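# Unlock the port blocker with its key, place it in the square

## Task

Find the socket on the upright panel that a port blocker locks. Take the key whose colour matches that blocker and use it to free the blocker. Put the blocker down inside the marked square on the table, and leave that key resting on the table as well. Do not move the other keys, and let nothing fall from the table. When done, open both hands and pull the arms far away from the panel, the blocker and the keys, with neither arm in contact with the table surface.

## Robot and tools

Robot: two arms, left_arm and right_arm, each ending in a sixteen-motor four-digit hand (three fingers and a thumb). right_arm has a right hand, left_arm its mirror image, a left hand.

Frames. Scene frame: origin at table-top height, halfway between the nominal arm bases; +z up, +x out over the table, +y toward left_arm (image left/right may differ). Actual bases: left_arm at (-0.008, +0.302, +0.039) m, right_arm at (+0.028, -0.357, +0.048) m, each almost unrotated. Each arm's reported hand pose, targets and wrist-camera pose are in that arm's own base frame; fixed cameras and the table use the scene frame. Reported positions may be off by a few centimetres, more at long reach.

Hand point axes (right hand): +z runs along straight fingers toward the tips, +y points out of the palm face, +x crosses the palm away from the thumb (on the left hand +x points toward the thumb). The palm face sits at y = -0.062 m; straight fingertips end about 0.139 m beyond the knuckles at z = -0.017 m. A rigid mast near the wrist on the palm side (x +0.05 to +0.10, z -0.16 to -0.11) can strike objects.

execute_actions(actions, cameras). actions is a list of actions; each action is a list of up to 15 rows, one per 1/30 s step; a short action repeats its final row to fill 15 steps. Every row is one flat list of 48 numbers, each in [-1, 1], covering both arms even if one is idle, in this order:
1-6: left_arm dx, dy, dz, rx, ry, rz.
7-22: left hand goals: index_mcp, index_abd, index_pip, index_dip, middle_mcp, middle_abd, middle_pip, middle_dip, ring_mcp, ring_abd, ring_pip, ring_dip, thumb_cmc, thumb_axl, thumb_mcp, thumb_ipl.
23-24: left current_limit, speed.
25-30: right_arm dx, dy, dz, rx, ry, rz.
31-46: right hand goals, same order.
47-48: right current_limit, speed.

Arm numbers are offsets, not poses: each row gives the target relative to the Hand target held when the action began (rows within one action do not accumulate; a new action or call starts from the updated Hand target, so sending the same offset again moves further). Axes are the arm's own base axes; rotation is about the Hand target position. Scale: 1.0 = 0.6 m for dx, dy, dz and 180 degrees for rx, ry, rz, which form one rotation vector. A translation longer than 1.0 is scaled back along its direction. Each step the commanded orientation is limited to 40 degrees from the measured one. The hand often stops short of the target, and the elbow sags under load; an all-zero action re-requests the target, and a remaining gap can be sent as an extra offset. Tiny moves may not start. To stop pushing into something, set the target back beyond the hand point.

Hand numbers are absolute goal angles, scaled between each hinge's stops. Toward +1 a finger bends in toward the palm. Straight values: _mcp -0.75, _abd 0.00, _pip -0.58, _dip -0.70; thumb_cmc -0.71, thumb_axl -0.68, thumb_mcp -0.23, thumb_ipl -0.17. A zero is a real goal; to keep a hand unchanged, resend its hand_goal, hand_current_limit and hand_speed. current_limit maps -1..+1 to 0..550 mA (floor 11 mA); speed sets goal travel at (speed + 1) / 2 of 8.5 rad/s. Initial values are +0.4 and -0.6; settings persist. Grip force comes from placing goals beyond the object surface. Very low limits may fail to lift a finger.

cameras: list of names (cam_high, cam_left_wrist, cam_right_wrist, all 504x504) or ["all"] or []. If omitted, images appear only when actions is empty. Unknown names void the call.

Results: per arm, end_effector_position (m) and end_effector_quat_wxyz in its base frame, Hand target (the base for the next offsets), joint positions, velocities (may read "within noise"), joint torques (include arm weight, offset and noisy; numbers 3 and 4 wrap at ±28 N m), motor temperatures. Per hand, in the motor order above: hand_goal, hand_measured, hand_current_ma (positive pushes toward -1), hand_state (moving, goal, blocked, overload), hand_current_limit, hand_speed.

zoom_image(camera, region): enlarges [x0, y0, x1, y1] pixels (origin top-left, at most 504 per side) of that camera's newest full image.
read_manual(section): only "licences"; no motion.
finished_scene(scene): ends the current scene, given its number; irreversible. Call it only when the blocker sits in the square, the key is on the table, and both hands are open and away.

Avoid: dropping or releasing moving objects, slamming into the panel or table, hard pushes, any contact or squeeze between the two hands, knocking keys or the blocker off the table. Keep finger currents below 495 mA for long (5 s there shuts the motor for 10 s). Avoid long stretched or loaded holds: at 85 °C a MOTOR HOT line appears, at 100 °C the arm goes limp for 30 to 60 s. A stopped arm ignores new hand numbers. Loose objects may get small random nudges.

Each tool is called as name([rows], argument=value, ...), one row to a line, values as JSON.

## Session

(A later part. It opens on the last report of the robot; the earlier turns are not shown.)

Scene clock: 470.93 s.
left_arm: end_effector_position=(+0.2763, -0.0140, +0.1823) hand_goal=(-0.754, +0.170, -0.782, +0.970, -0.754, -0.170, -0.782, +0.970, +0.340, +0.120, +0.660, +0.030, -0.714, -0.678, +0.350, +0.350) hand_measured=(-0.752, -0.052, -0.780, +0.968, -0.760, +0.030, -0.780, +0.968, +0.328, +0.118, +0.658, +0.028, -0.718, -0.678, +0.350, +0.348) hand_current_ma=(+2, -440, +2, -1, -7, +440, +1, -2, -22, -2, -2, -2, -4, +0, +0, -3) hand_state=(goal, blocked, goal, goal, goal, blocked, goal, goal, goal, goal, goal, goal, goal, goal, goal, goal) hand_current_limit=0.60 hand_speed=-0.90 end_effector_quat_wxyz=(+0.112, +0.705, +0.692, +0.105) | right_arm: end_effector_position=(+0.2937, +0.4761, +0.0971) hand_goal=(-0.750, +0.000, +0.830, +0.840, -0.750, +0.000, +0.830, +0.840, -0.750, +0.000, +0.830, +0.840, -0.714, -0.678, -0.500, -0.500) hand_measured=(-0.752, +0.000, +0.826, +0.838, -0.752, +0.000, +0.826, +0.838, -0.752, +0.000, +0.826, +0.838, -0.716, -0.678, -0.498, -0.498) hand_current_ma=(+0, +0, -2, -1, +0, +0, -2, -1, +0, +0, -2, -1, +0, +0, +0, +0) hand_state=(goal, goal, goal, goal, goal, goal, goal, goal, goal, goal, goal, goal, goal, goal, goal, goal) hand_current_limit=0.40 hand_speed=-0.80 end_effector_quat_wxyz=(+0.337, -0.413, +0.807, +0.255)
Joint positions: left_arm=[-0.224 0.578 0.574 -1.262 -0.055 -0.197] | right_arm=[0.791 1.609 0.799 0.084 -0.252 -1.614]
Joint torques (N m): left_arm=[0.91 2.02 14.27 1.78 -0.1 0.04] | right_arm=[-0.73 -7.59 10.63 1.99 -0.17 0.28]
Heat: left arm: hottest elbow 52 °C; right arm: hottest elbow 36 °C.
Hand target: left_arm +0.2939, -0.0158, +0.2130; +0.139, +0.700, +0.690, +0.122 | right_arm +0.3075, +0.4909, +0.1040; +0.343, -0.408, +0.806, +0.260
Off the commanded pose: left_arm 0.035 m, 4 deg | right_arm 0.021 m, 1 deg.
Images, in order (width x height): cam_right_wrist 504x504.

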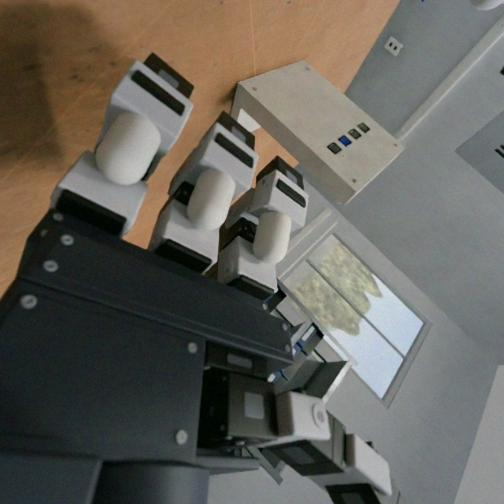

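execute_actions([
  [[0,0,0,0,0,0,-0.754,0.17,-0.781,0.97,-0.754,-0.17,-0.781,0.97,0.34,0.12,0.66,0.03,-0.714,-0.678,0.35,0.35,0.6,-0.9,0.01,0.035,0.01,0,0,0,-0.75,0,0.83,0.84,-0.75,0,0.83,0.84,-0.75,0,0.83,0.84,-0.714,-0.678,-0.5,-0.5,0.4,-0.8]],
], cameras=["cam_high","cam_right_wrist"])

zoom_image(camera="cam_right_wrist", region=[260, 60, 400, 200])

Scene clock: 480.93 s.
left_arm: end_effector_position=(+0.2763, -0.0140, +0.1823) hand_goal=(-0.754, +0.170, -0.782, +0.970, -0.754, -0.170, -0.782, +0.970, +0.340, +0.120, +0.660, +0.030, -0.714, -0.678, +0.350, +0.350) hand_measured=(-0.752, -0.052, -0.780, +0.968, -0.760, +0.030, -0.780, +0.968, +0.328, +0.118, +0.658, +0.028, -0.718, -0.678, +0.350, +0.348) hand_current_ma=(+2, -440, +2, -1, -7, +440, +1, -2, -22, -2, -2, -2, -4, +0, +0, -3) hand_state=(goal, blocked, goal, goal, goal, blocked, goal, goal, goal, goal, goal, goal, goal, goal, goal, goal) hand_current_limit=0.60 hand_speed=-0.90 end_effector_quat_wxyz=(+0.112, +0.705, +0.692, +0.105) | right_arm: end_effector_position=(+0.3027, +0.4965, +0.1049) hand_goal=(-0.750, +0.000, +0.830, +0.840, -0.750, +0.000, +0.830, +0.840, -0.750, +0.000, +0.830, +0.840, -0.714, -0.678, -0.500, -0.500) hand_measured=(-0.752, +0.000, +0.826, +0.838, -0.752, +0.000, +0.826, +0.838, -0.752, +0.000, +0.826, +0.838, -0.716, -0.678, -0.498, -0.498) hand_current_ma=(+0, +0, -2, -1, +0, +0, -2, -1, +0, +0, -2, -1, +0, +0, +0, +0) hand_state=(goal, goal, goal, goal, goal, goal, goal, goal, goal, goal, goal, goal, goal, goal, goal, goal) hand_current_limit=0.40 hand_speed=-0.80 end_effector_quat_wxyz=(+0.341, -0.411, +0.806, +0.256)
Joint positions: left_arm=[-0.224 0.578 0.574 -1.262 -0.055 -0.197] | right_arm=[0.81 1.637 0.858 0.066 -0.234 -1.598]
Joint torques (N m): left_arm=[0.97 2.08 14.26 1.78 -0.1 0.04] | right_arm=[-0.32 -8.18 10.96 1.63 -0.16 0.24]
Heat: left arm: hottest elbow 52 °C; right arm: hottest elbow 37 °C.
Hand target: left_arm +0.2939, -0.0158, +0.2130; +0.139, +0.700, +0.690, +0.122 | right_arm +0.3134, +0.5120, +0.1101; +0.343, -0.408, +0.806, +0.260
Off the commanded pose: left_arm 0.035 m, 4 deg | right_arm 0.019 m, 1 deg.
Images, in order (width x height): cam_high 504x504, cam_right_wrist 504x504.

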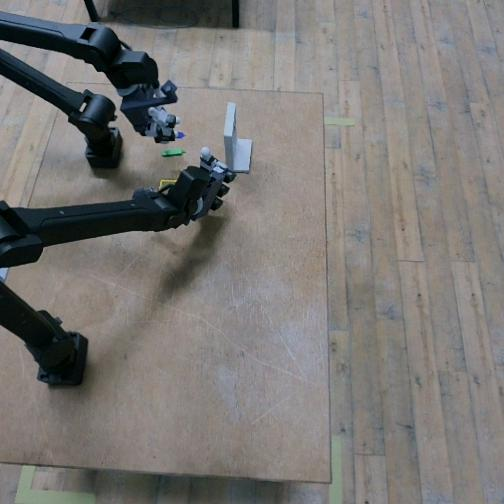

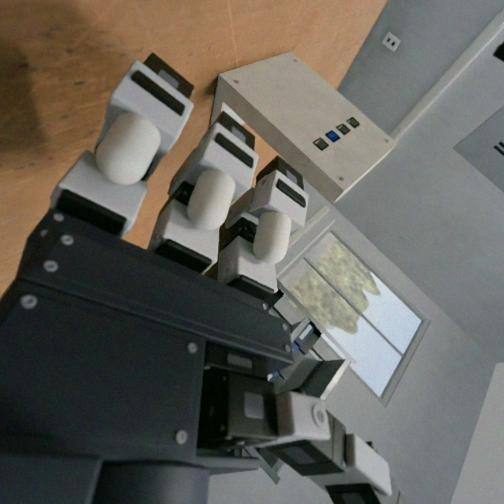

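Scaled by 3.600 from the camera's 504x504 image, which has a finer 720x720 frame.

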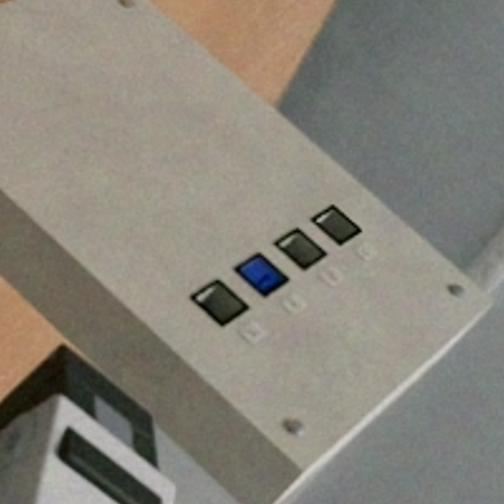

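execute_actions([
  [[0,0,0,0,0,0,-0.754,0.17,-0.781,0.97,-0.754,-0.17,-0.781,0.97,0.34,0.12,0.66,0.03,-0.714,-0.678,0.35,0.35,0.6,-0.9,0.0,0.015,0.01,0,0,0,-0.75,0,0.83,0.84,-0.75,0,0.83,0.84,-0.75,0,0.83,0.84,-0.714,-0.678,-0.5,-0.5,0.4,-0.8]],
], cameras=["cam_high","cam_right_wrist"])

zoom_image(camera="cam_right_wrist", region=[290, 90, 370, 170])

zoom_image(camera="cam_high", region=[180, 100, 260, 180])

Scene clock: 492.17 s.
left_arm: end_effector_position=(+0.2763, -0.0140, +0.1823) hand_goal=(-0.754, +0.170, -0.782, +0.970, -0.754, -0.170, -0.782, +0.970, +0.340, +0.120, +0.660, +0.030, -0.714, -0.678, +0.350, +0.350) hand_measured=(-0.752, -0.052, -0.780, +0.968, -0.760, +0.030, -0.780, +0.968, +0.328, +0.118, +0.658, +0.028, -0.718, -0.678, +0.350, +0.348) hand_current_ma=(+2, -440, +2, -1, -7, +440, +1, -2, -22, -2, -2, -2, -4, +0, +0, -3) hand_state=(goal, blocked, goal, goal, goal, blocked, goal, goal, goal, goal, goal, goal, goal, goal, goal, goal) hand_current_limit=0.60 hand_speed=-0.90 end_effector_quat_wxyz=(+0.112, +0.705, +0.692, +0.105) | right_arm: end_effector_position=(+0.3032, +0.5047, +0.1110) hand_goal=(-0.750, +0.000, +0.830, +0.840, -0.750, +0.000, +0.830, +0.840, -0.750, +0.000, +0.830, +0.840, -0.714, -0.678, -0.500, -0.500) hand_measured=(-0.752, +0.000, +0.826, +0.838, -0.752, +0.000, +0.826, +0.838, -0.752, +0.000, +0.826, +0.838, -0.716, -0.678, -0.498, -0.498) hand_current_ma=(+0, +0, -2, -1, +0, +0, -2, -1, +0, +0, -2, -1, +0, +0, +0, +0) hand_state=(goal, goal, goal, goal, goal, goal, goal, goal, goal, goal, goal, goal, goal, goal, goal, goal) hand_current_limit=0.40 hand_speed=-0.80 end_effector_quat_wxyz=(+0.341, -0.411, +0.806, +0.256)
Joint positions: left_arm=[-0.224 0.578 0.574 -1.262 -0.055 -0.197] | right_arm=[0.822 1.637 0.88 0.046 -0.225 -1.589]
Joint torques (N m): left_arm=[0.97 2.08 14.27 1.78 -0.1 0.05] | right_arm=[-0.26 -8.12 11.12 1.72 -0.16 0.25]
Heat: left arm: hottest elbow 52 °C; right arm: hottest elbow 37 °C.
Hand target: left_arm +0.2939, -0.0158, +0.2130; +0.139, +0.700, +0.690, +0.122 | right_arm +0.3134, +0.5210, +0.1161; +0.343, -0.408, +0.806, +0.260
Off the commanded pose: left_arm 0.035 m, 4 deg | right_arm 0.020 m, 1 deg.
Images, in order (width x height): cam_high 504x504, cam_right_wrist 504x504.

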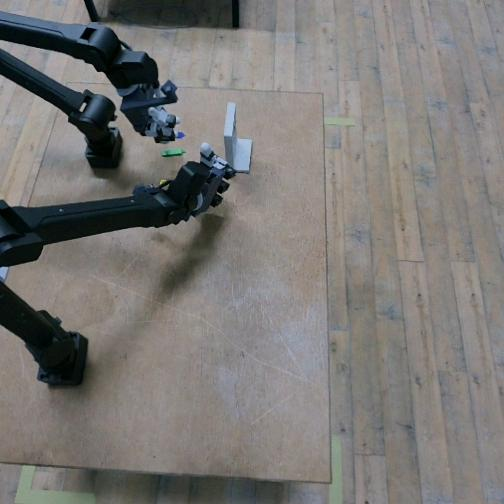

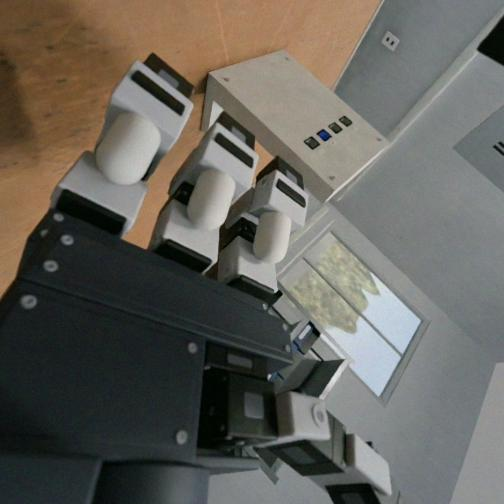

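Scaled by 6.300 from the camera's 504x504 image, which has a finer 720x720 frame.

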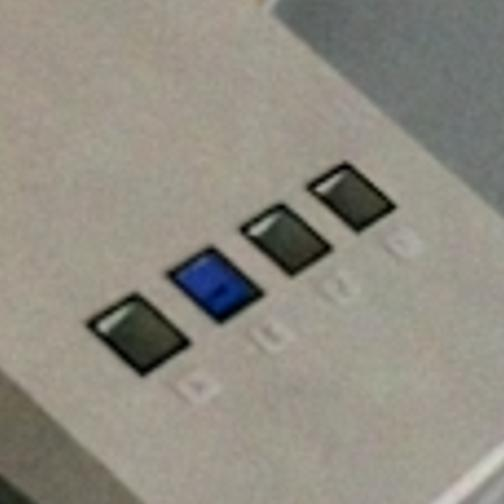

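Scaled by 6.300 from the camera's 504x504 image, which has a finer 720x720 frame.

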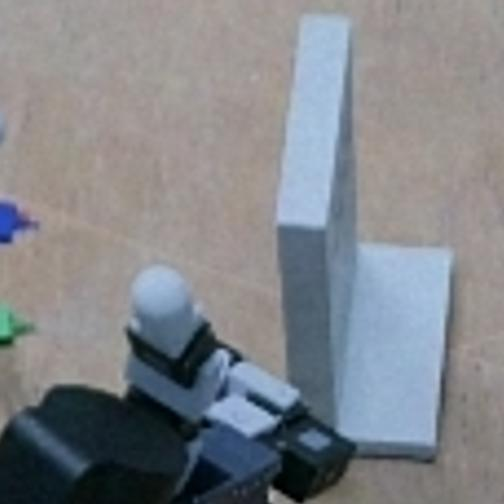

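zoom_image(camera="cam_right_wrist", region=[313, 124, 335, 146])

Scaled by 22.909 from the camera's 504x504 image, which has a finer 720x720 frame.

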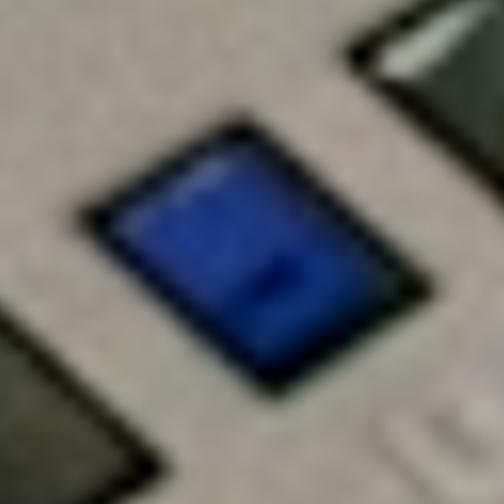

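execute_actions([
  [[0.05,0.016,0.035,0,0,0,-0.754,0.17,-0.781,0.97,-0.754,-0.17,-0.781,0.97,0.34,0.12,0.66,0.03,-0.714,-0.678,0.35,0.35,0.6,-0.9,0.0,0.0,0.0,0,0,0,-0.75,0,0.83,0.84,-0.75,0,0.83,0.84,-0.75,0,0.83,0.84,-0.714,-0.678,-0.5,-0.5,0.4,-0.8]],
], cameras=["all"])

zoom_image(camera="cam_left_wrist", region=[130, 40, 290, 200])

zoom_image(camera="cam_right_wrist", region=[270, 60, 390, 180])

Scene clock: 529.70 s.
left_arm: end_effector_position=(+0.3076, -0.0062, +0.2067) hand_goal=(-0.754, +0.170, -0.782, +0.970, -0.754, -0.170, -0.782, +0.970, +0.340, +0.120, +0.660, +0.030, -0.714, -0.678, +0.350, +0.350) hand_measured=(-0.752, -0.052, -0.780, +0.968, -0.760, +0.030, -0.780, +0.968, +0.328, +0.118, +0.658, +0.028, -0.718, -0.678, +0.350, +0.348) hand_current_ma=(+2, -440, +2, -1, -7, +440, +1, -2, -22, -2, -2, -2, -4, +0, +0, -3) hand_state=(goal, blocked, goal, goal, goal, blocked, goal, goal, goal, goal, goal, goal, goal, goal, goal, goal) hand_current_limit=0.60 hand_speed=-0.90 end_effector_quat_wxyz=(+0.117, +0.704, +0.692, +0.105) | right_arm: end_effector_position=(+0.3032, +0.5047, +0.1110) hand_goal=(-0.750, +0.000, +0.830, +0.840, -0.750, +0.000, +0.830, +0.840, -0.750, +0.000, +0.830, +0.840, -0.714, -0.678, -0.500, -0.500) hand_measured=(-0.752, +0.000, +0.826, +0.838, -0.752, +0.000, +0.826, +0.838, -0.752, +0.000, +0.826, +0.838, -0.716, -0.678, -0.498, -0.498) hand_current_ma=(+0, +0, -2, -1, +0, +0, -2, -1, +0, +0, -2, -1, +0, +0, +0, +0) hand_state=(goal, goal, goal, goal, goal, goal, goal, goal, goal, goal, goal, goal, goal, goal, goal, goal) hand_current_limit=0.40 hand_speed=-0.80 end_effector_quat_wxyz=(+0.341, -0.411, +0.806, +0.256)
Joint positions: left_arm=[-0.138 0.678 0.665 -1.243 -0.023 -0.117] | right_arm=[0.822 1.637 0.88 0.046 -0.225 -1.589]
Joint torques (N m): left_arm=[0.91 1.08 13.82 1.72 -0.05 0.01] | right_arm=[-0.32 -8.23 11.1 1.62 -0.15 0.25]
Heat: left arm: hottest elbow 53 °C; right arm: hottest elbow 37 °C.
Hand target: left_arm +0.3239, -0.0063, +0.2340; +0.139, +0.700, +0.690, +0.122 | right_arm +0.3134, +0.5210, +0.1161; +0.343, -0.408, +0.806, +0.260
Off the commanded pose: left_arm 0.032 m, 3 deg | right_arm 0.020 m, 1 deg.

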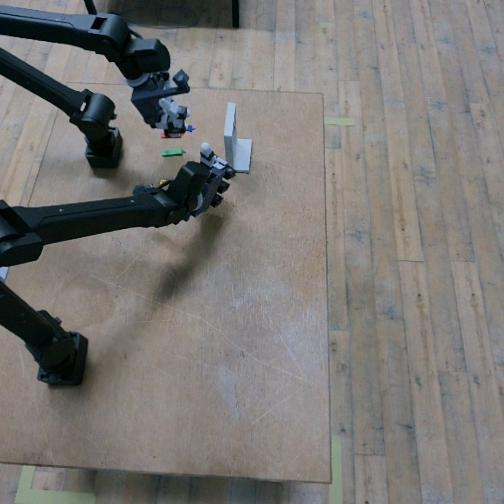

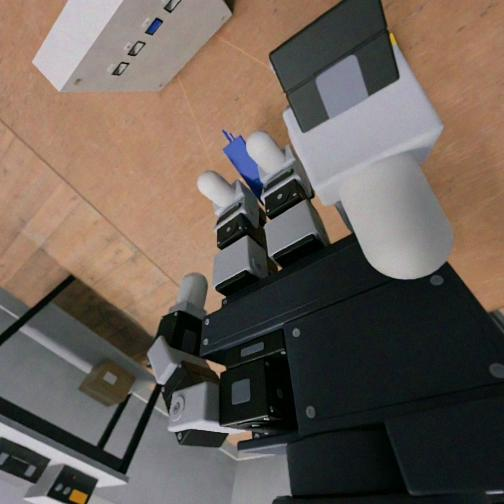

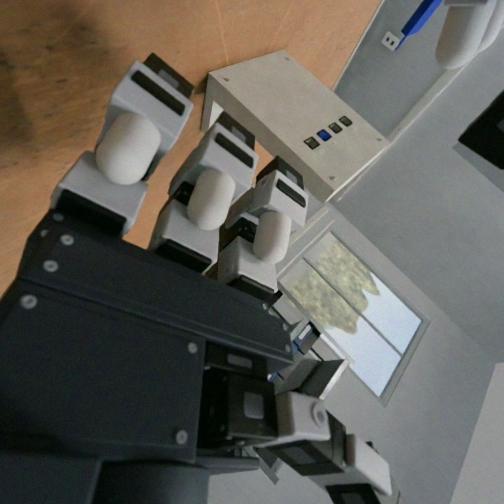

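Scaled by 3.150 from the camera's 504x504 image, which has a finer 720x720 frame.

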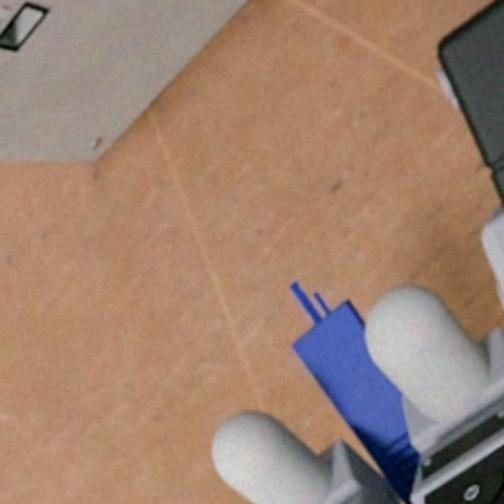

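Scaled by 4.200 from the camera's 504x504 image, which has a finer 720x720 frame.

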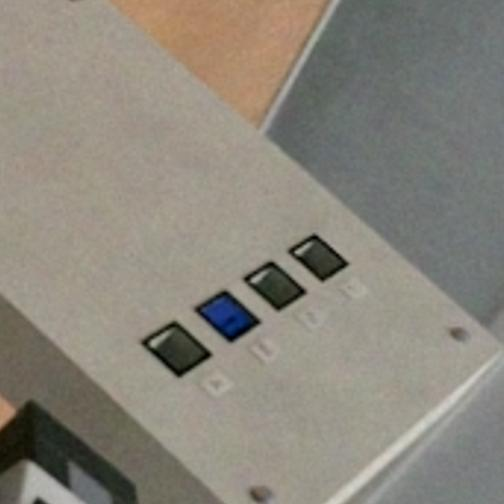

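execute_actions([
  [[0.045,0.002,0.0,0,-0.015,0,-0.754,0.17,-0.781,0.97,-0.754,-0.17,-0.781,0.97,0.34,0.12,0.66,0.03,-0.714,-0.678,0.35,0.35,0.6,-0.9,0.0,0.0,0.0,0,0,0,-0.75,0,0.83,0.84,-0.75,0,0.83,0.84,-0.75,0,0.83,0.84,-0.714,-0.678,-0.5,-0.5,0.4,-0.8]],
], cameras=["all"])

zoom_image(camera="cam_left_wrist", region=[150, 50, 270, 170])

zoom_image(camera="cam_right_wrist", region=[300, 0, 460, 160])

zoom_image(camera="cam_high", region=[180, 90, 260, 170])

Scene clock: 556.93 s.
left_arm: end_effector_position=(+0.3335, -0.0055, +0.2069) hand_goal=(-0.754, +0.170, -0.782, +0.970, -0.754, -0.170, -0.782, +0.970, +0.340, +0.120, +0.660, +0.030, -0.714, -0.678, +0.350, +0.350) hand_measured=(-0.752, -0.052, -0.780, +0.968, -0.760, +0.030, -0.780, +0.968, +0.328, +0.118, +0.658, +0.028, -0.718, -0.678, +0.350, +0.348) hand_current_ma=(+2, -440, +2, -1, -7, +440, +1, -2, -22, -2, -2, -2, -4, +0, +0, -3) hand_state=(goal, blocked, goal, goal, goal, blocked, goal, goal, goal, goal, goal, goal, goal, goal, goal, goal) hand_current_limit=0.60 hand_speed=-0.90 end_effector_quat_wxyz=(+0.134, +0.702, +0.689, +0.121) | right_arm: end_effector_position=(+0.3032, +0.5047, +0.1110) hand_goal=(-0.750, +0.000, +0.830, +0.840, -0.750, +0.000, +0.830, +0.840, -0.750, +0.000, +0.830, +0.840, -0.714, -0.678, -0.500, -0.500) hand_measured=(-0.752, +0.000, +0.826, +0.838, -0.752, +0.000, +0.826, +0.838, -0.752, +0.000, +0.826, +0.838, -0.716, -0.678, -0.498, -0.498) hand_current_ma=(+0, +0, -2, -1, +0, +0, -2, -1, +0, +0, -2, -1, +0, +0, +0, +0) hand_state=(goal, goal, goal, goal, goal, goal, goal, goal, goal, goal, goal, goal, goal, goal, goal, goal) hand_current_limit=0.40 hand_speed=-0.80 end_effector_quat_wxyz=(+0.341, -0.411, +0.806, +0.256)
Joint positions: left_arm=[-0.118 0.734 0.666 -1.14 -0.021 -0.097] | right_arm=[0.822 1.637 0.88 0.046 -0.225 -1.589]
Joint torques (N m): left_arm=[0.91 0.38 13.9 2.14 -0.05 0.05] | right_arm=[-0.38 -8.29 11.14 1.63 -0.14 0.26]
Heat: left arm: hottest elbow 51 °C; right arm: hottest elbow 37 °C.
Hand target: left_arm +0.3509, -0.0050, +0.2340; +0.156, +0.697, +0.686, +0.138 | right_arm +0.3134, +0.5210, +0.1161; +0.343, -0.408, +0.806, +0.260
Off the commanded pose: left_arm 0.032 m, 3 deg | right_arm 0.020 m, 1 deg.

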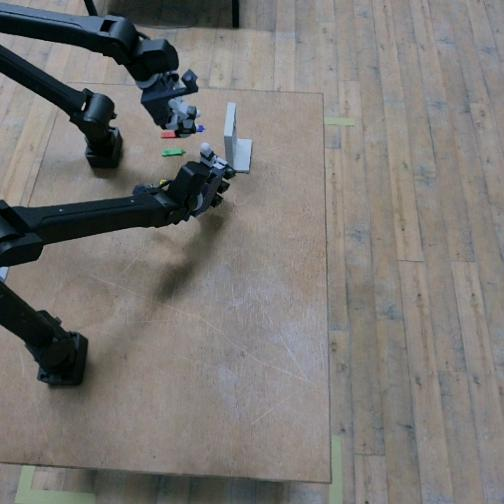

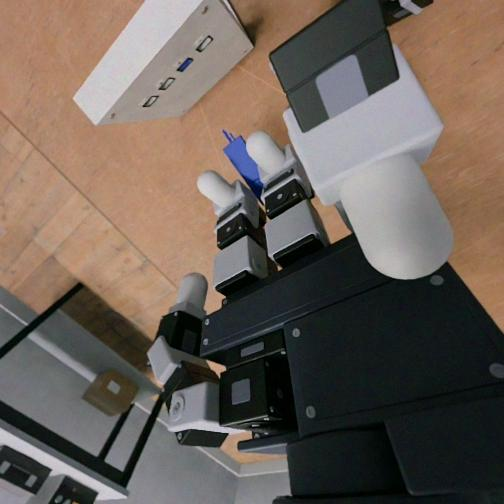

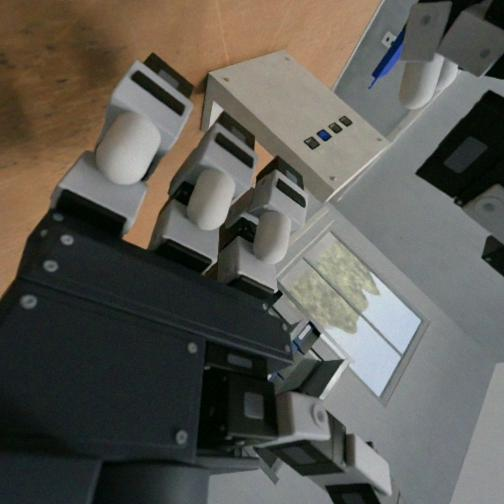

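Scaled by 4.200 from the camera's 504x504 image, which has a finer 720x720 frame.

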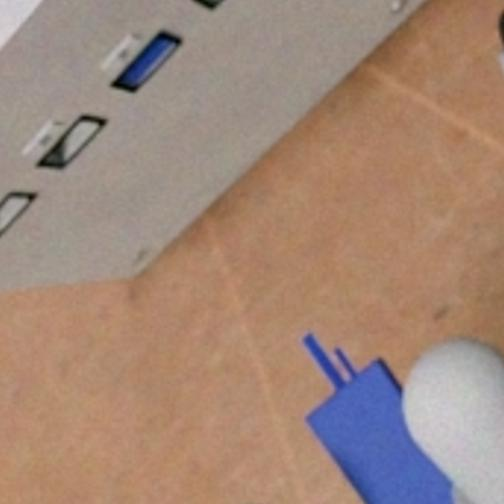

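Scaled by 3.150 from the camera's 504x504 image, which has a finer 720x720 frame.

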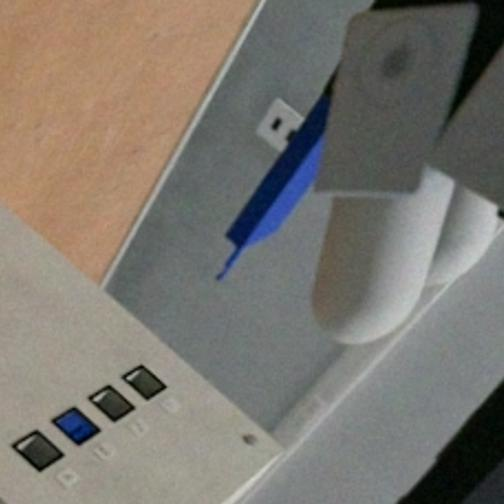

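Scaled by 6.300 from the camera's 504x504 image, which has a finer 720x720 frame.

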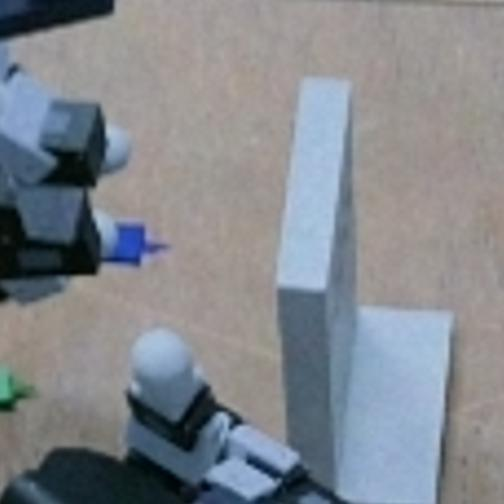

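execute_actions([
  [[0.03,-0.006,0.0,0,0.0,0,-0.754,0.17,-0.781,0.97,-0.754,-0.17,-0.781,0.97,0.34,0.12,0.66,0.03,-0.714,-0.678,0.35,0.35,0.6,-0.9,0.0,0.0,0.0,0,0,0,-0.75,0,0.83,0.84,-0.75,0,0.83,0.84,-0.75,0,0.83,0.84,-0.714,-0.678,-0.5,-0.5,0.4,-0.8]],
], cameras=["all"])

zoom_image(camera="cam_left_wrist", region=[160, 70, 260, 170])

zoom_image(camera="cam_right_wrist", region=[290, 40, 410, 160])

zoom_image(camera="cam_high", region=[190, 90, 260, 160])

Scene clock: 589.00 s.
left_arm: end_effector_position=(+0.3494, -0.0074, +0.2041) hand_goal=(-0.754, +0.170, -0.782, +0.970, -0.754, -0.170, -0.782, +0.970, +0.340, +0.120, +0.660, +0.030, -0.714, -0.678, +0.350, +0.350) hand_measured=(-0.752, -0.052, -0.780, +0.968, -0.760, +0.030, -0.780, +0.968, +0.328, +0.118, +0.658, +0.028, -0.718, -0.678, +0.350, +0.348) hand_current_ma=(+2, -440, +2, -1, -7, +440, +1, -2, -22, -2, -2, -2, -4, +0, +0, -3) hand_state=(goal, blocked, goal, goal, goal, blocked, goal, goal, goal, goal, goal, goal, goal, goal, goal, goal) hand_current_limit=0.60 hand_speed=-0.90 end_effector_quat_wxyz=(+0.132, +0.702, +0.690, +0.119) | right_arm: end_effector_position=(+0.3032, +0.5047, +0.1110) hand_goal=(-0.750, +0.000, +0.830, +0.840, -0.750, +0.000, +0.830, +0.840, -0.750, +0.000, +0.830, +0.840, -0.714, -0.678, -0.500, -0.500) hand_measured=(-0.752, +0.000, +0.826, +0.838, -0.752, +0.000, +0.826, +0.838, -0.752, +0.000, +0.826, +0.838, -0.716, -0.678, -0.498, -0.498) hand_current_ma=(+0, +0, -2, -1, +0, +0, -2, -1, +0, +0, -2, -1, +0, +0, +0, +0) hand_state=(goal, goal, goal, goal, goal, goal, goal, goal, goal, goal, goal, goal, goal, goal, goal, goal) hand_current_limit=0.40 hand_speed=-0.80 end_effector_quat_wxyz=(+0.341, -0.411, +0.806, +0.256)
Joint positions: left_arm=[-0.118 0.794 0.685 -1.105 -0.021 -0.097] | right_arm=[0.822 1.637 0.88 0.046 -0.225 -1.589]
Joint torques (N m): left_arm=[0.32 -0.15 14.27 1.89 -0.14 -0.02] | right_arm=[-0.32 -8.18 11.12 1.65 -0.15 0.26]
Heat: left arm: hottest elbow 48 °C; right arm: hottest elbow 38 °C.
Hand target: left_arm +0.3689, -0.0086, +0.2340; +0.156, +0.697, +0.686, +0.138 | right_arm +0.3134, +0.5210, +0.1161; +0.343, -0.408, +0.806, +0.260
Off the commanded pose: left_arm 0.036 m, 4 deg | right_arm 0.020 m, 1 deg.

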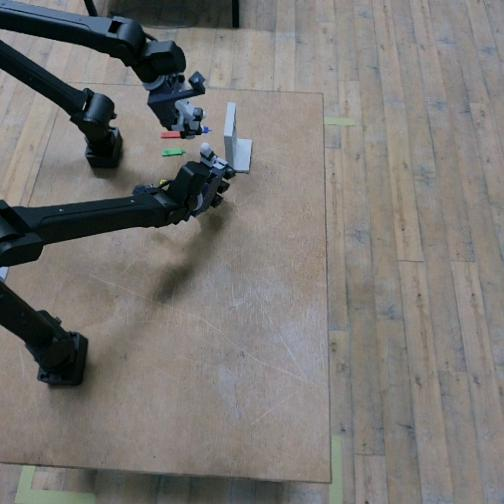

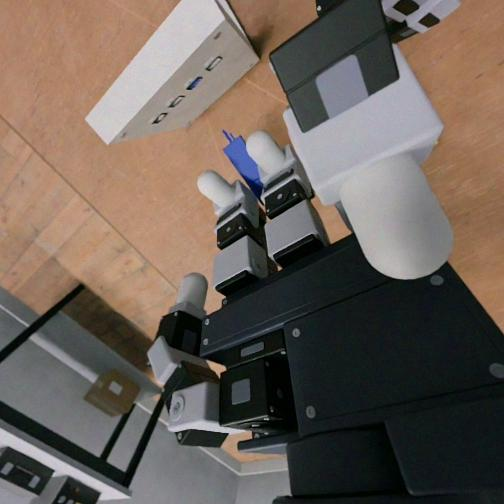

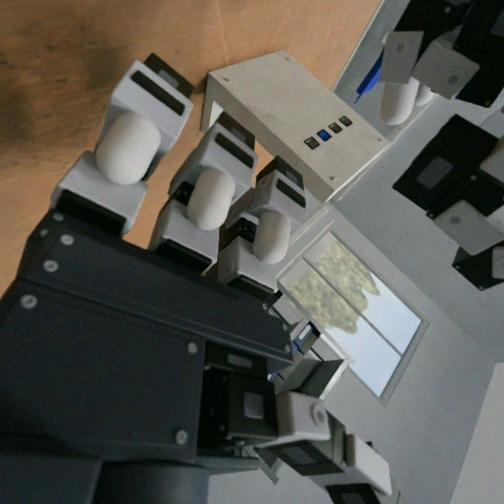

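Scaled by 5.040 from the camera's 504x504 image, which has a finer 720x720 frame.

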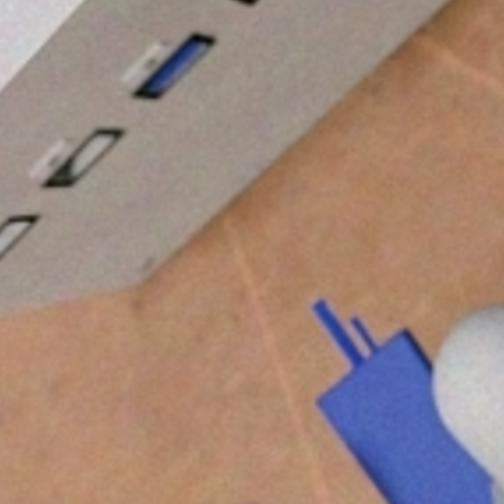

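Scaled by 4.200 from the camera's 504x504 image, which has a finer 720x720 frame.

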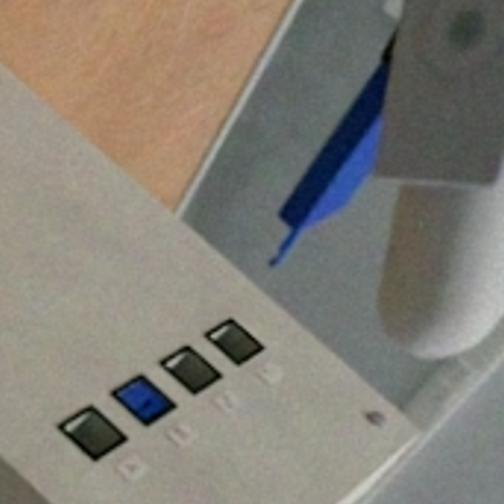

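Scaled by 7.200 from the camera's 504x504 image, which has a finer 720x720 frame.

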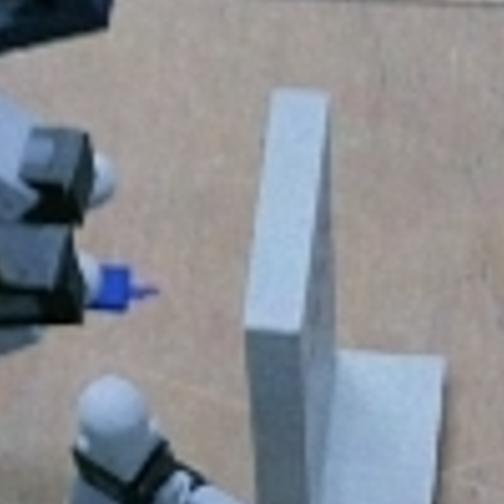

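execute_actions([
  [[0.03,-0.003,-0.006,0,0.0,0,-0.754,0.17,-0.781,0.97,-0.754,-0.17,-0.781,0.97,0.34,0.12,0.66,0.03,-0.714,-0.678,0.35,0.35,0.6,-0.9,0.0,0.0,0.0,0,0,0,-0.75,0,0.83,0.84,-0.75,0,0.83,0.84,-0.75,0,0.83,0.84,-0.714,-0.678,-0.5,-0.5,0.4,-0.8]],
], cameras=["all"])

zoom_image(camera="cam_left_wrist", region=[180, 80, 260, 160])

zoom_image(camera="cam_right_wrist", region=[290, 70, 370, 150])

zoom_image(camera="cam_high", region=[190, 90, 250, 150])

Scene clock: 632.97 s.
left_arm: end_effector_position=(+0.3663, -0.0094, +0.2010) hand_goal=(-0.754, +0.170, -0.782, +0.970, -0.754, -0.170, -0.782, +0.970, +0.340, +0.120, +0.660, +0.030, -0.714, -0.678, +0.350, +0.350) hand_measured=(-0.752, -0.052, -0.780, +0.968, -0.760, +0.030, -0.780, +0.968, +0.328, +0.118, +0.658, +0.028, -0.718, -0.678, +0.350, +0.348) hand_current_ma=(+2, -440, +2, -1, -7, +440, +1, -2, -22, -2, -2, -2, -4, +0, +0, -3) hand_state=(goal, blocked, goal, goal, goal, blocked, goal, goal, goal, goal, goal, goal, goal, goal, goal, goal) hand_current_limit=0.60 hand_speed=-0.90 end_effector_quat_wxyz=(+0.132, +0.702, +0.690, +0.119) | right_arm: end_effector_position=(+0.3032, +0.5047, +0.1110) hand_goal=(-0.750, +0.000, +0.830, +0.840, -0.750, +0.000, +0.830, +0.840, -0.750, +0.000, +0.830, +0.840, -0.714, -0.678, -0.500, -0.500) hand_measured=(-0.752, +0.000, +0.826, +0.838, -0.752, +0.000, +0.826, +0.838, -0.752, +0.000, +0.826, +0.838, -0.716, -0.678, -0.498, -0.498) hand_current_ma=(+0, +0, -2, -1, +0, +0, -2, -1, +0, +0, -2, -1, +0, +0, +0, +0) hand_state=(goal, goal, goal, goal, goal, goal, goal, goal, goal, goal, goal, goal, goal, goal, goal, goal) hand_current_limit=0.40 hand_speed=-0.80 end_effector_quat_wxyz=(+0.341, -0.411, +0.806, +0.256)
Joint positions: left_arm=[-0.118 0.852 0.703 -1.064 -0.021 -0.097] | right_arm=[0.822 1.637 0.88 0.046 -0.225 -1.589]
Joint torques (N m): left_arm=[0.38 -0.67 14.24 1.91 -0.12 0] | right_arm=[-0.26 -8.35 11.14 1.63 -0.15 0.26]
Heat: left arm: hottest elbow 49 °C; right arm: hottest elbow 38 °C.
Hand target: left_arm +0.3869, -0.0104, +0.2304; +0.156, +0.697, +0.686, +0.138 | right_arm +0.3134, +0.5210, +0.1161; +0.343, -0.408, +0.806, +0.260
Off the commanded pose: left_arm 0.036 m, 4 deg | right_arm 0.020 m, 1 deg.

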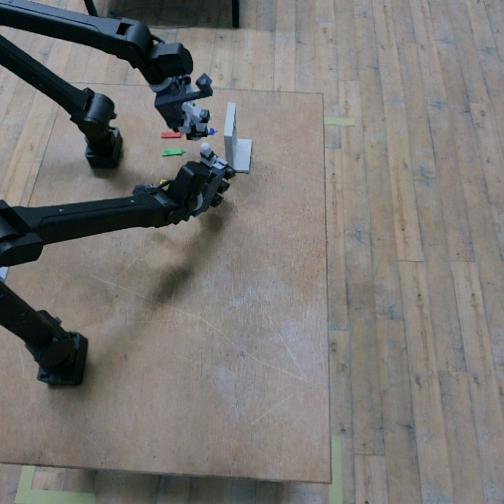

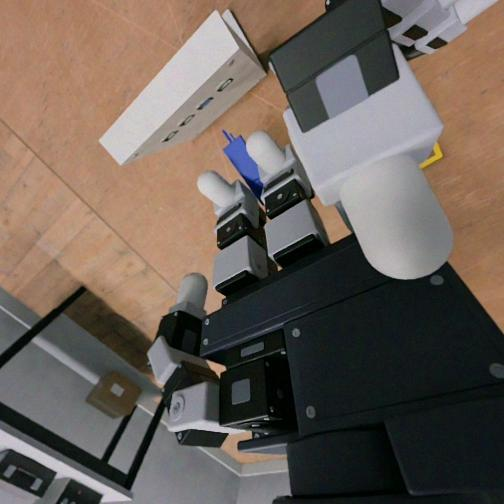

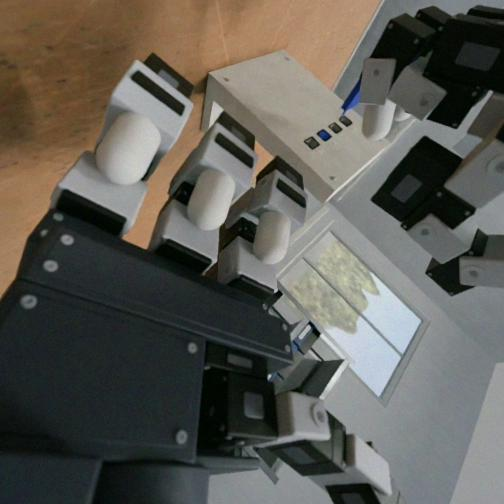

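Scaled by 6.300 from the camera's 504x504 image, which has a finer 720x720 frame.

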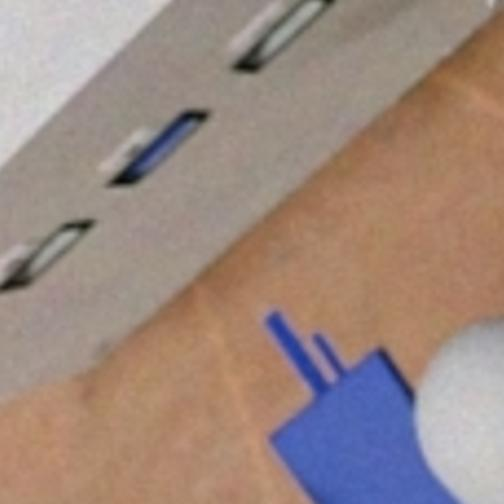

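Scaled by 6.300 from the camera's 504x504 image, which has a finer 720x720 frame.

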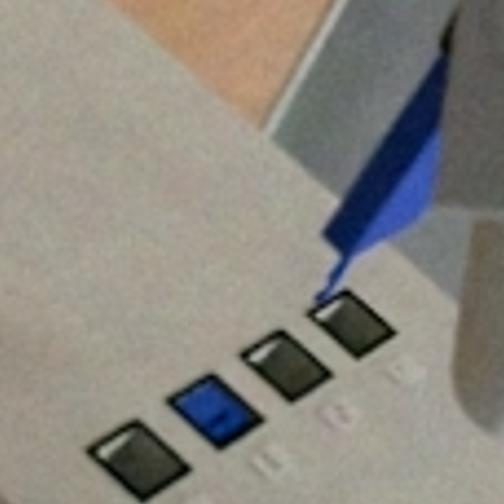

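Scaled by 8.400 from the camera's 504x504 image, which has a finer 720x720 frame.

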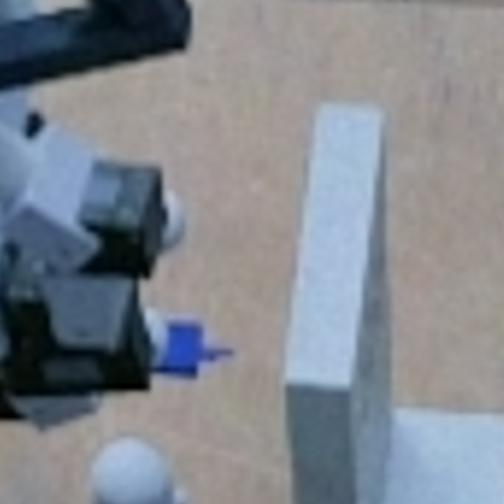

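execute_actions([
  [[0.015,0.001,-0.01,0,0.0,0,-0.754,0.17,-0.781,0.97,-0.754,-0.17,-0.781,0.97,0.34,0.12,0.66,0.03,-0.714,-0.678,0.35,0.35,0.6,-0.9,0.0,0.0,0.0,0,0,0,-0.75,0,0.83,0.84,-0.75,0,0.83,0.84,-0.75,0,0.83,0.84,-0.714,-0.678,-0.5,-0.5,0.4,-0.8]],
], cameras=["cam_left_wrist","cam_right_wrist"])

zoom_image(camera="cam_left_wrist", region=[190, 90, 250, 150])

zoom_image(camera="cam_right_wrist", region=[300, 90, 360, 150])

Scene clock: 654.57 s.
left_arm: end_effector_position=(+0.3750, -0.0103, +0.1960) hand_goal=(-0.754, +0.170, -0.782, +0.970, -0.754, -0.170, -0.782, +0.970, +0.340, +0.120, +0.660, +0.030, -0.714, -0.678, +0.350, +0.350) hand_measured=(-0.752, -0.052, -0.780, +0.968, -0.760, +0.030, -0.780, +0.968, +0.328, +0.118, +0.658, +0.028, -0.718, -0.678, +0.350, +0.348) hand_current_ma=(+2, -440, +2, -1, -7, +440, +1, -2, -22, -2, -2, -2, -4, +0, +0, -3) hand_state=(goal, blocked, goal, goal, goal, blocked, goal, goal, goal, goal, goal, goal, goal, goal, goal, goal) hand_current_limit=0.60 hand_speed=-0.90 end_effector_quat_wxyz=(+0.133, +0.702, +0.689, +0.120) | right_arm: end_effector_position=(+0.3032, +0.5047, +0.1110) hand_goal=(-0.750, +0.000, +0.830, +0.840, -0.750, +0.000, +0.830, +0.840, -0.750, +0.000, +0.830, +0.840, -0.714, -0.678, -0.500, -0.500) hand_measured=(-0.752, +0.000, +0.826, +0.838, -0.752, +0.000, +0.826, +0.838, -0.752, +0.000, +0.826, +0.838, -0.716, -0.678, -0.498, -0.498) hand_current_ma=(+0, +0, -2, -1, +0, +0, -2, -1, +0, +0, -2, -1, +0, +0, +0, +0) hand_state=(goal, goal, goal, goal, goal, goal, goal, goal, goal, goal, goal, goal, goal, goal, goal, goal) hand_current_limit=0.40 hand_speed=-0.80 end_effector_quat_wxyz=(+0.341, -0.411, +0.806, +0.256)
Joint positions: left_arm=[-0.118 0.883 0.704 -1.033 -0.021 -0.096] | right_arm=[0.822 1.637 0.88 0.046 -0.225 -1.589]
Joint torques (N m): left_arm=[0.85 -1.03 14.12 1.91 -0.04 0.04] | right_arm=[-0.38 -8.23 11.1 1.65 -0.15 0.25]
Heat: left arm: hottest elbow 52 °C; right arm: hottest elbow 38 °C.
Hand target: left_arm +0.3959, -0.0098, +0.2245; +0.156, +0.697, +0.686, +0.139 | right_arm +0.3134, +0.5210, +0.1161; +0.343, -0.408, +0.806, +0.260
Off the commanded pose: left_arm 0.035 m, 3 deg | right_arm 0.020 m, 1 deg.
Images, in order (width x height): cam_left_wrist 504x504, cam_right_wrist 504x504.

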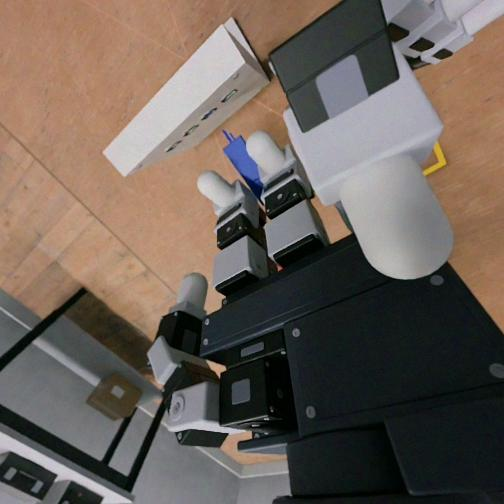

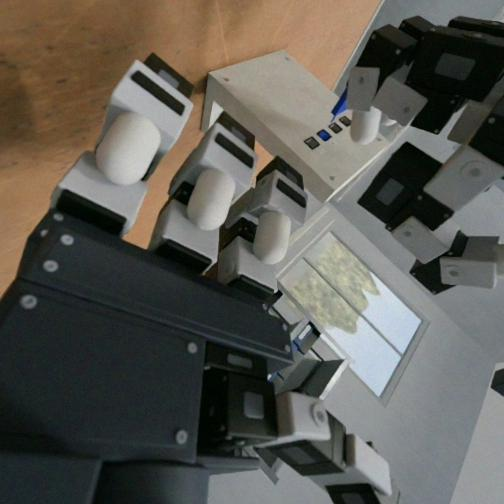

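Scaled by 8.400 from the camera's 504x504 image, which has a finer 720x720 frame.

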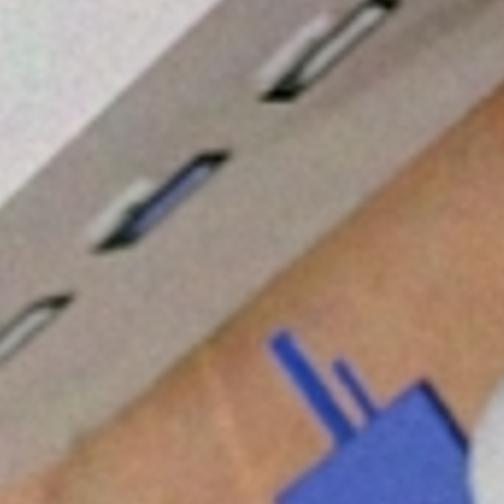

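Scaled by 8.400 from the camera's 504x504 image, which has a finer 720x720 frame.

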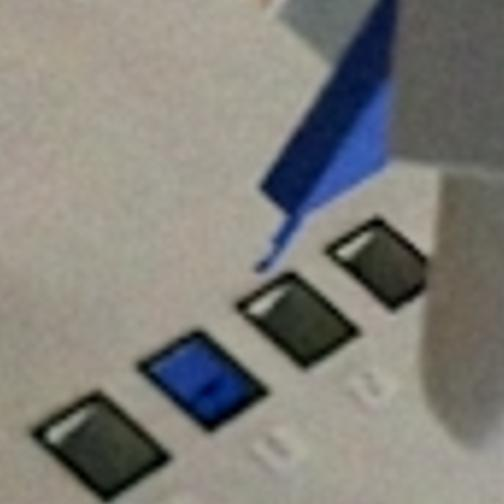

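zoom_image(camera="cam_left_wrist", region=[195, 115, 275, 195])

Scaled by 6.300 from the camera's 504x504 image, which has a finer 720x720 frame.

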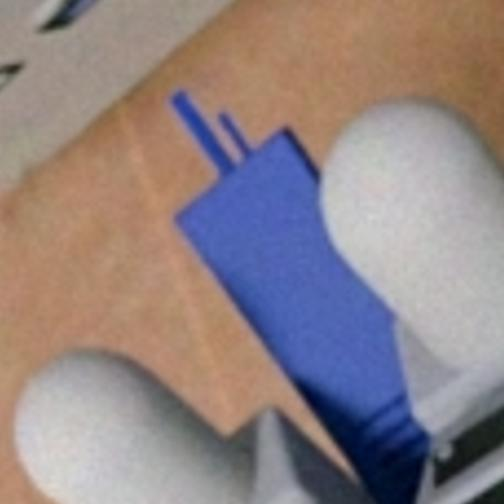

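execute_actions([
  [[0.01,0.003,0.0,0,0.0,-0.011,-0.754,0.17,-0.781,0.97,-0.754,-0.17,-0.781,0.97,0.34,0.12,0.66,0.03,-0.714,-0.678,0.35,0.35,0.6,-0.9,0.0,0.0,0.0,0,0,0,-0.75,0,0.83,0.84,-0.75,0,0.83,0.84,-0.75,0,0.83,0.84,-0.714,-0.678,-0.5,-0.5,0.4,-0.8]],
], cameras=["cam_left_wrist","cam_right_wrist"])

zoom_image(camera="cam_left_wrist", region=[195, 95, 245, 145])

zoom_image(camera="cam_right_wrist", region=[310, 105, 350, 145])

Scene clock: 723.73 s.
left_arm: end_effector_position=(+0.3805, -0.0089, +0.1962) hand_goal=(-0.754, +0.170, -0.782, +0.970, -0.754, -0.170, -0.782, +0.970, +0.340, +0.120, +0.660, +0.030, -0.714, -0.678, +0.350, +0.350) hand_measured=(-0.752, -0.052, -0.780, +0.968, -0.760, +0.030, -0.780, +0.968, +0.328, +0.118, +0.658, +0.028, -0.718, -0.678, +0.350, +0.348) hand_current_ma=(+2, -440, +2, -1, -7, +440, +1, -2, -22, -2, -2, -2, -4, +0, +0, -3) hand_state=(goal, blocked, goal, goal, goal, blocked, goal, goal, goal, goal, goal, goal, goal, goal, goal, goal) hand_current_limit=0.60 hand_speed=-0.90 end_effector_quat_wxyz=(+0.136, +0.713, +0.678, +0.116) | right_arm: end_effector_position=(+0.3032, +0.5047, +0.1110) hand_goal=(-0.750, +0.000, +0.830, +0.840, -0.750, +0.000, +0.830, +0.840, -0.750, +0.000, +0.830, +0.840, -0.714, -0.678, -0.500, -0.500) hand_measured=(-0.752, +0.000, +0.826, +0.838, -0.752, +0.000, +0.826, +0.838, -0.752, +0.000, +0.826, +0.838, -0.716, -0.678, -0.498, -0.498) hand_current_ma=(+0, +0, -2, -1, +0, +0, -2, -1, +0, +0, -2, -1, +0, +0, +0, +0) hand_state=(goal, goal, goal, goal, goal, goal, goal, goal, goal, goal, goal, goal, goal, goal, goal, goal) hand_current_limit=0.40 hand_speed=-0.80 end_effector_quat_wxyz=(+0.341, -0.411, +0.806, +0.256)
Joint positions: left_arm=[-0.088 0.896 0.711 -1.025 0.006 -0.038] | right_arm=[0.822 1.637 0.88 0.046 -0.225 -1.589]
Joint torques (N m): left_arm=[0.85 -1.03 14.13 1.88 0 0.09] | right_arm=[-0.38 -8.18 11.1 1.63 -0.15 0.25]
Heat: left arm: hottest elbow 54 °C; right arm: hottest elbow 38 °C.
Hand target: left_arm +0.4019, -0.0080, +0.2244; +0.158, +0.709, +0.674, +0.136 | right_arm +0.3134, +0.5210, +0.1161; +0.343, -0.408, +0.806, +0.260
Off the commanded pose: left_arm 0.036 m, 3 deg | right_arm 0.020 m, 1 deg.
Images, in order (width x height): cam_left_wrist 504x504, cam_right_wrist 504x504.

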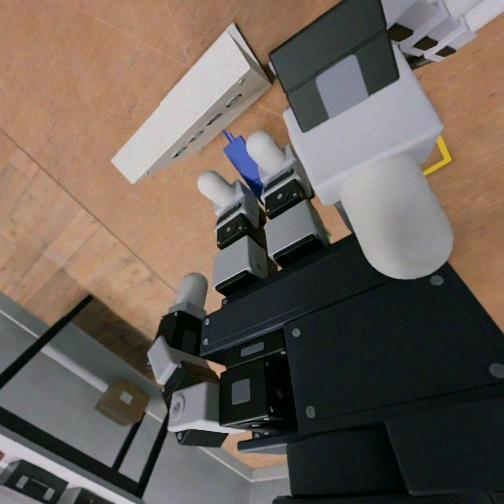

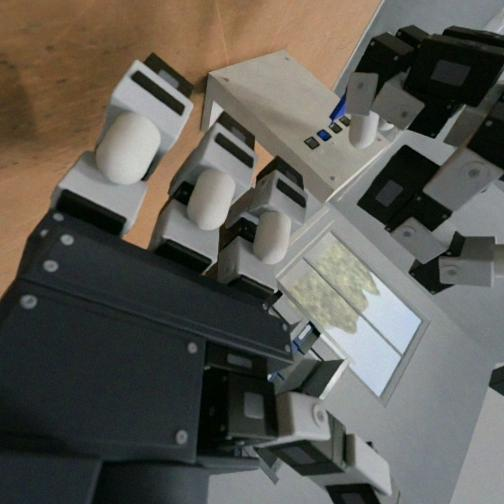

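Scaled by 10.080 from the camera's 504x504 image, which has a finer 720x720 frame.

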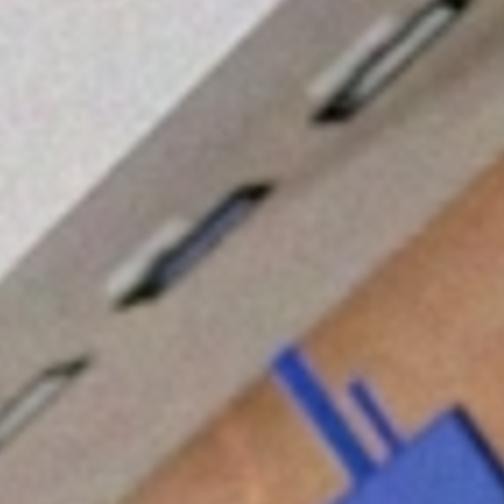

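Scaled by 12.600 from the camera's 504x504 image, which has a finer 720x720 frame.

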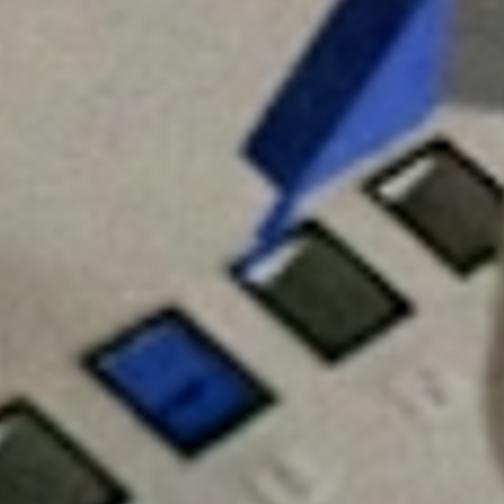

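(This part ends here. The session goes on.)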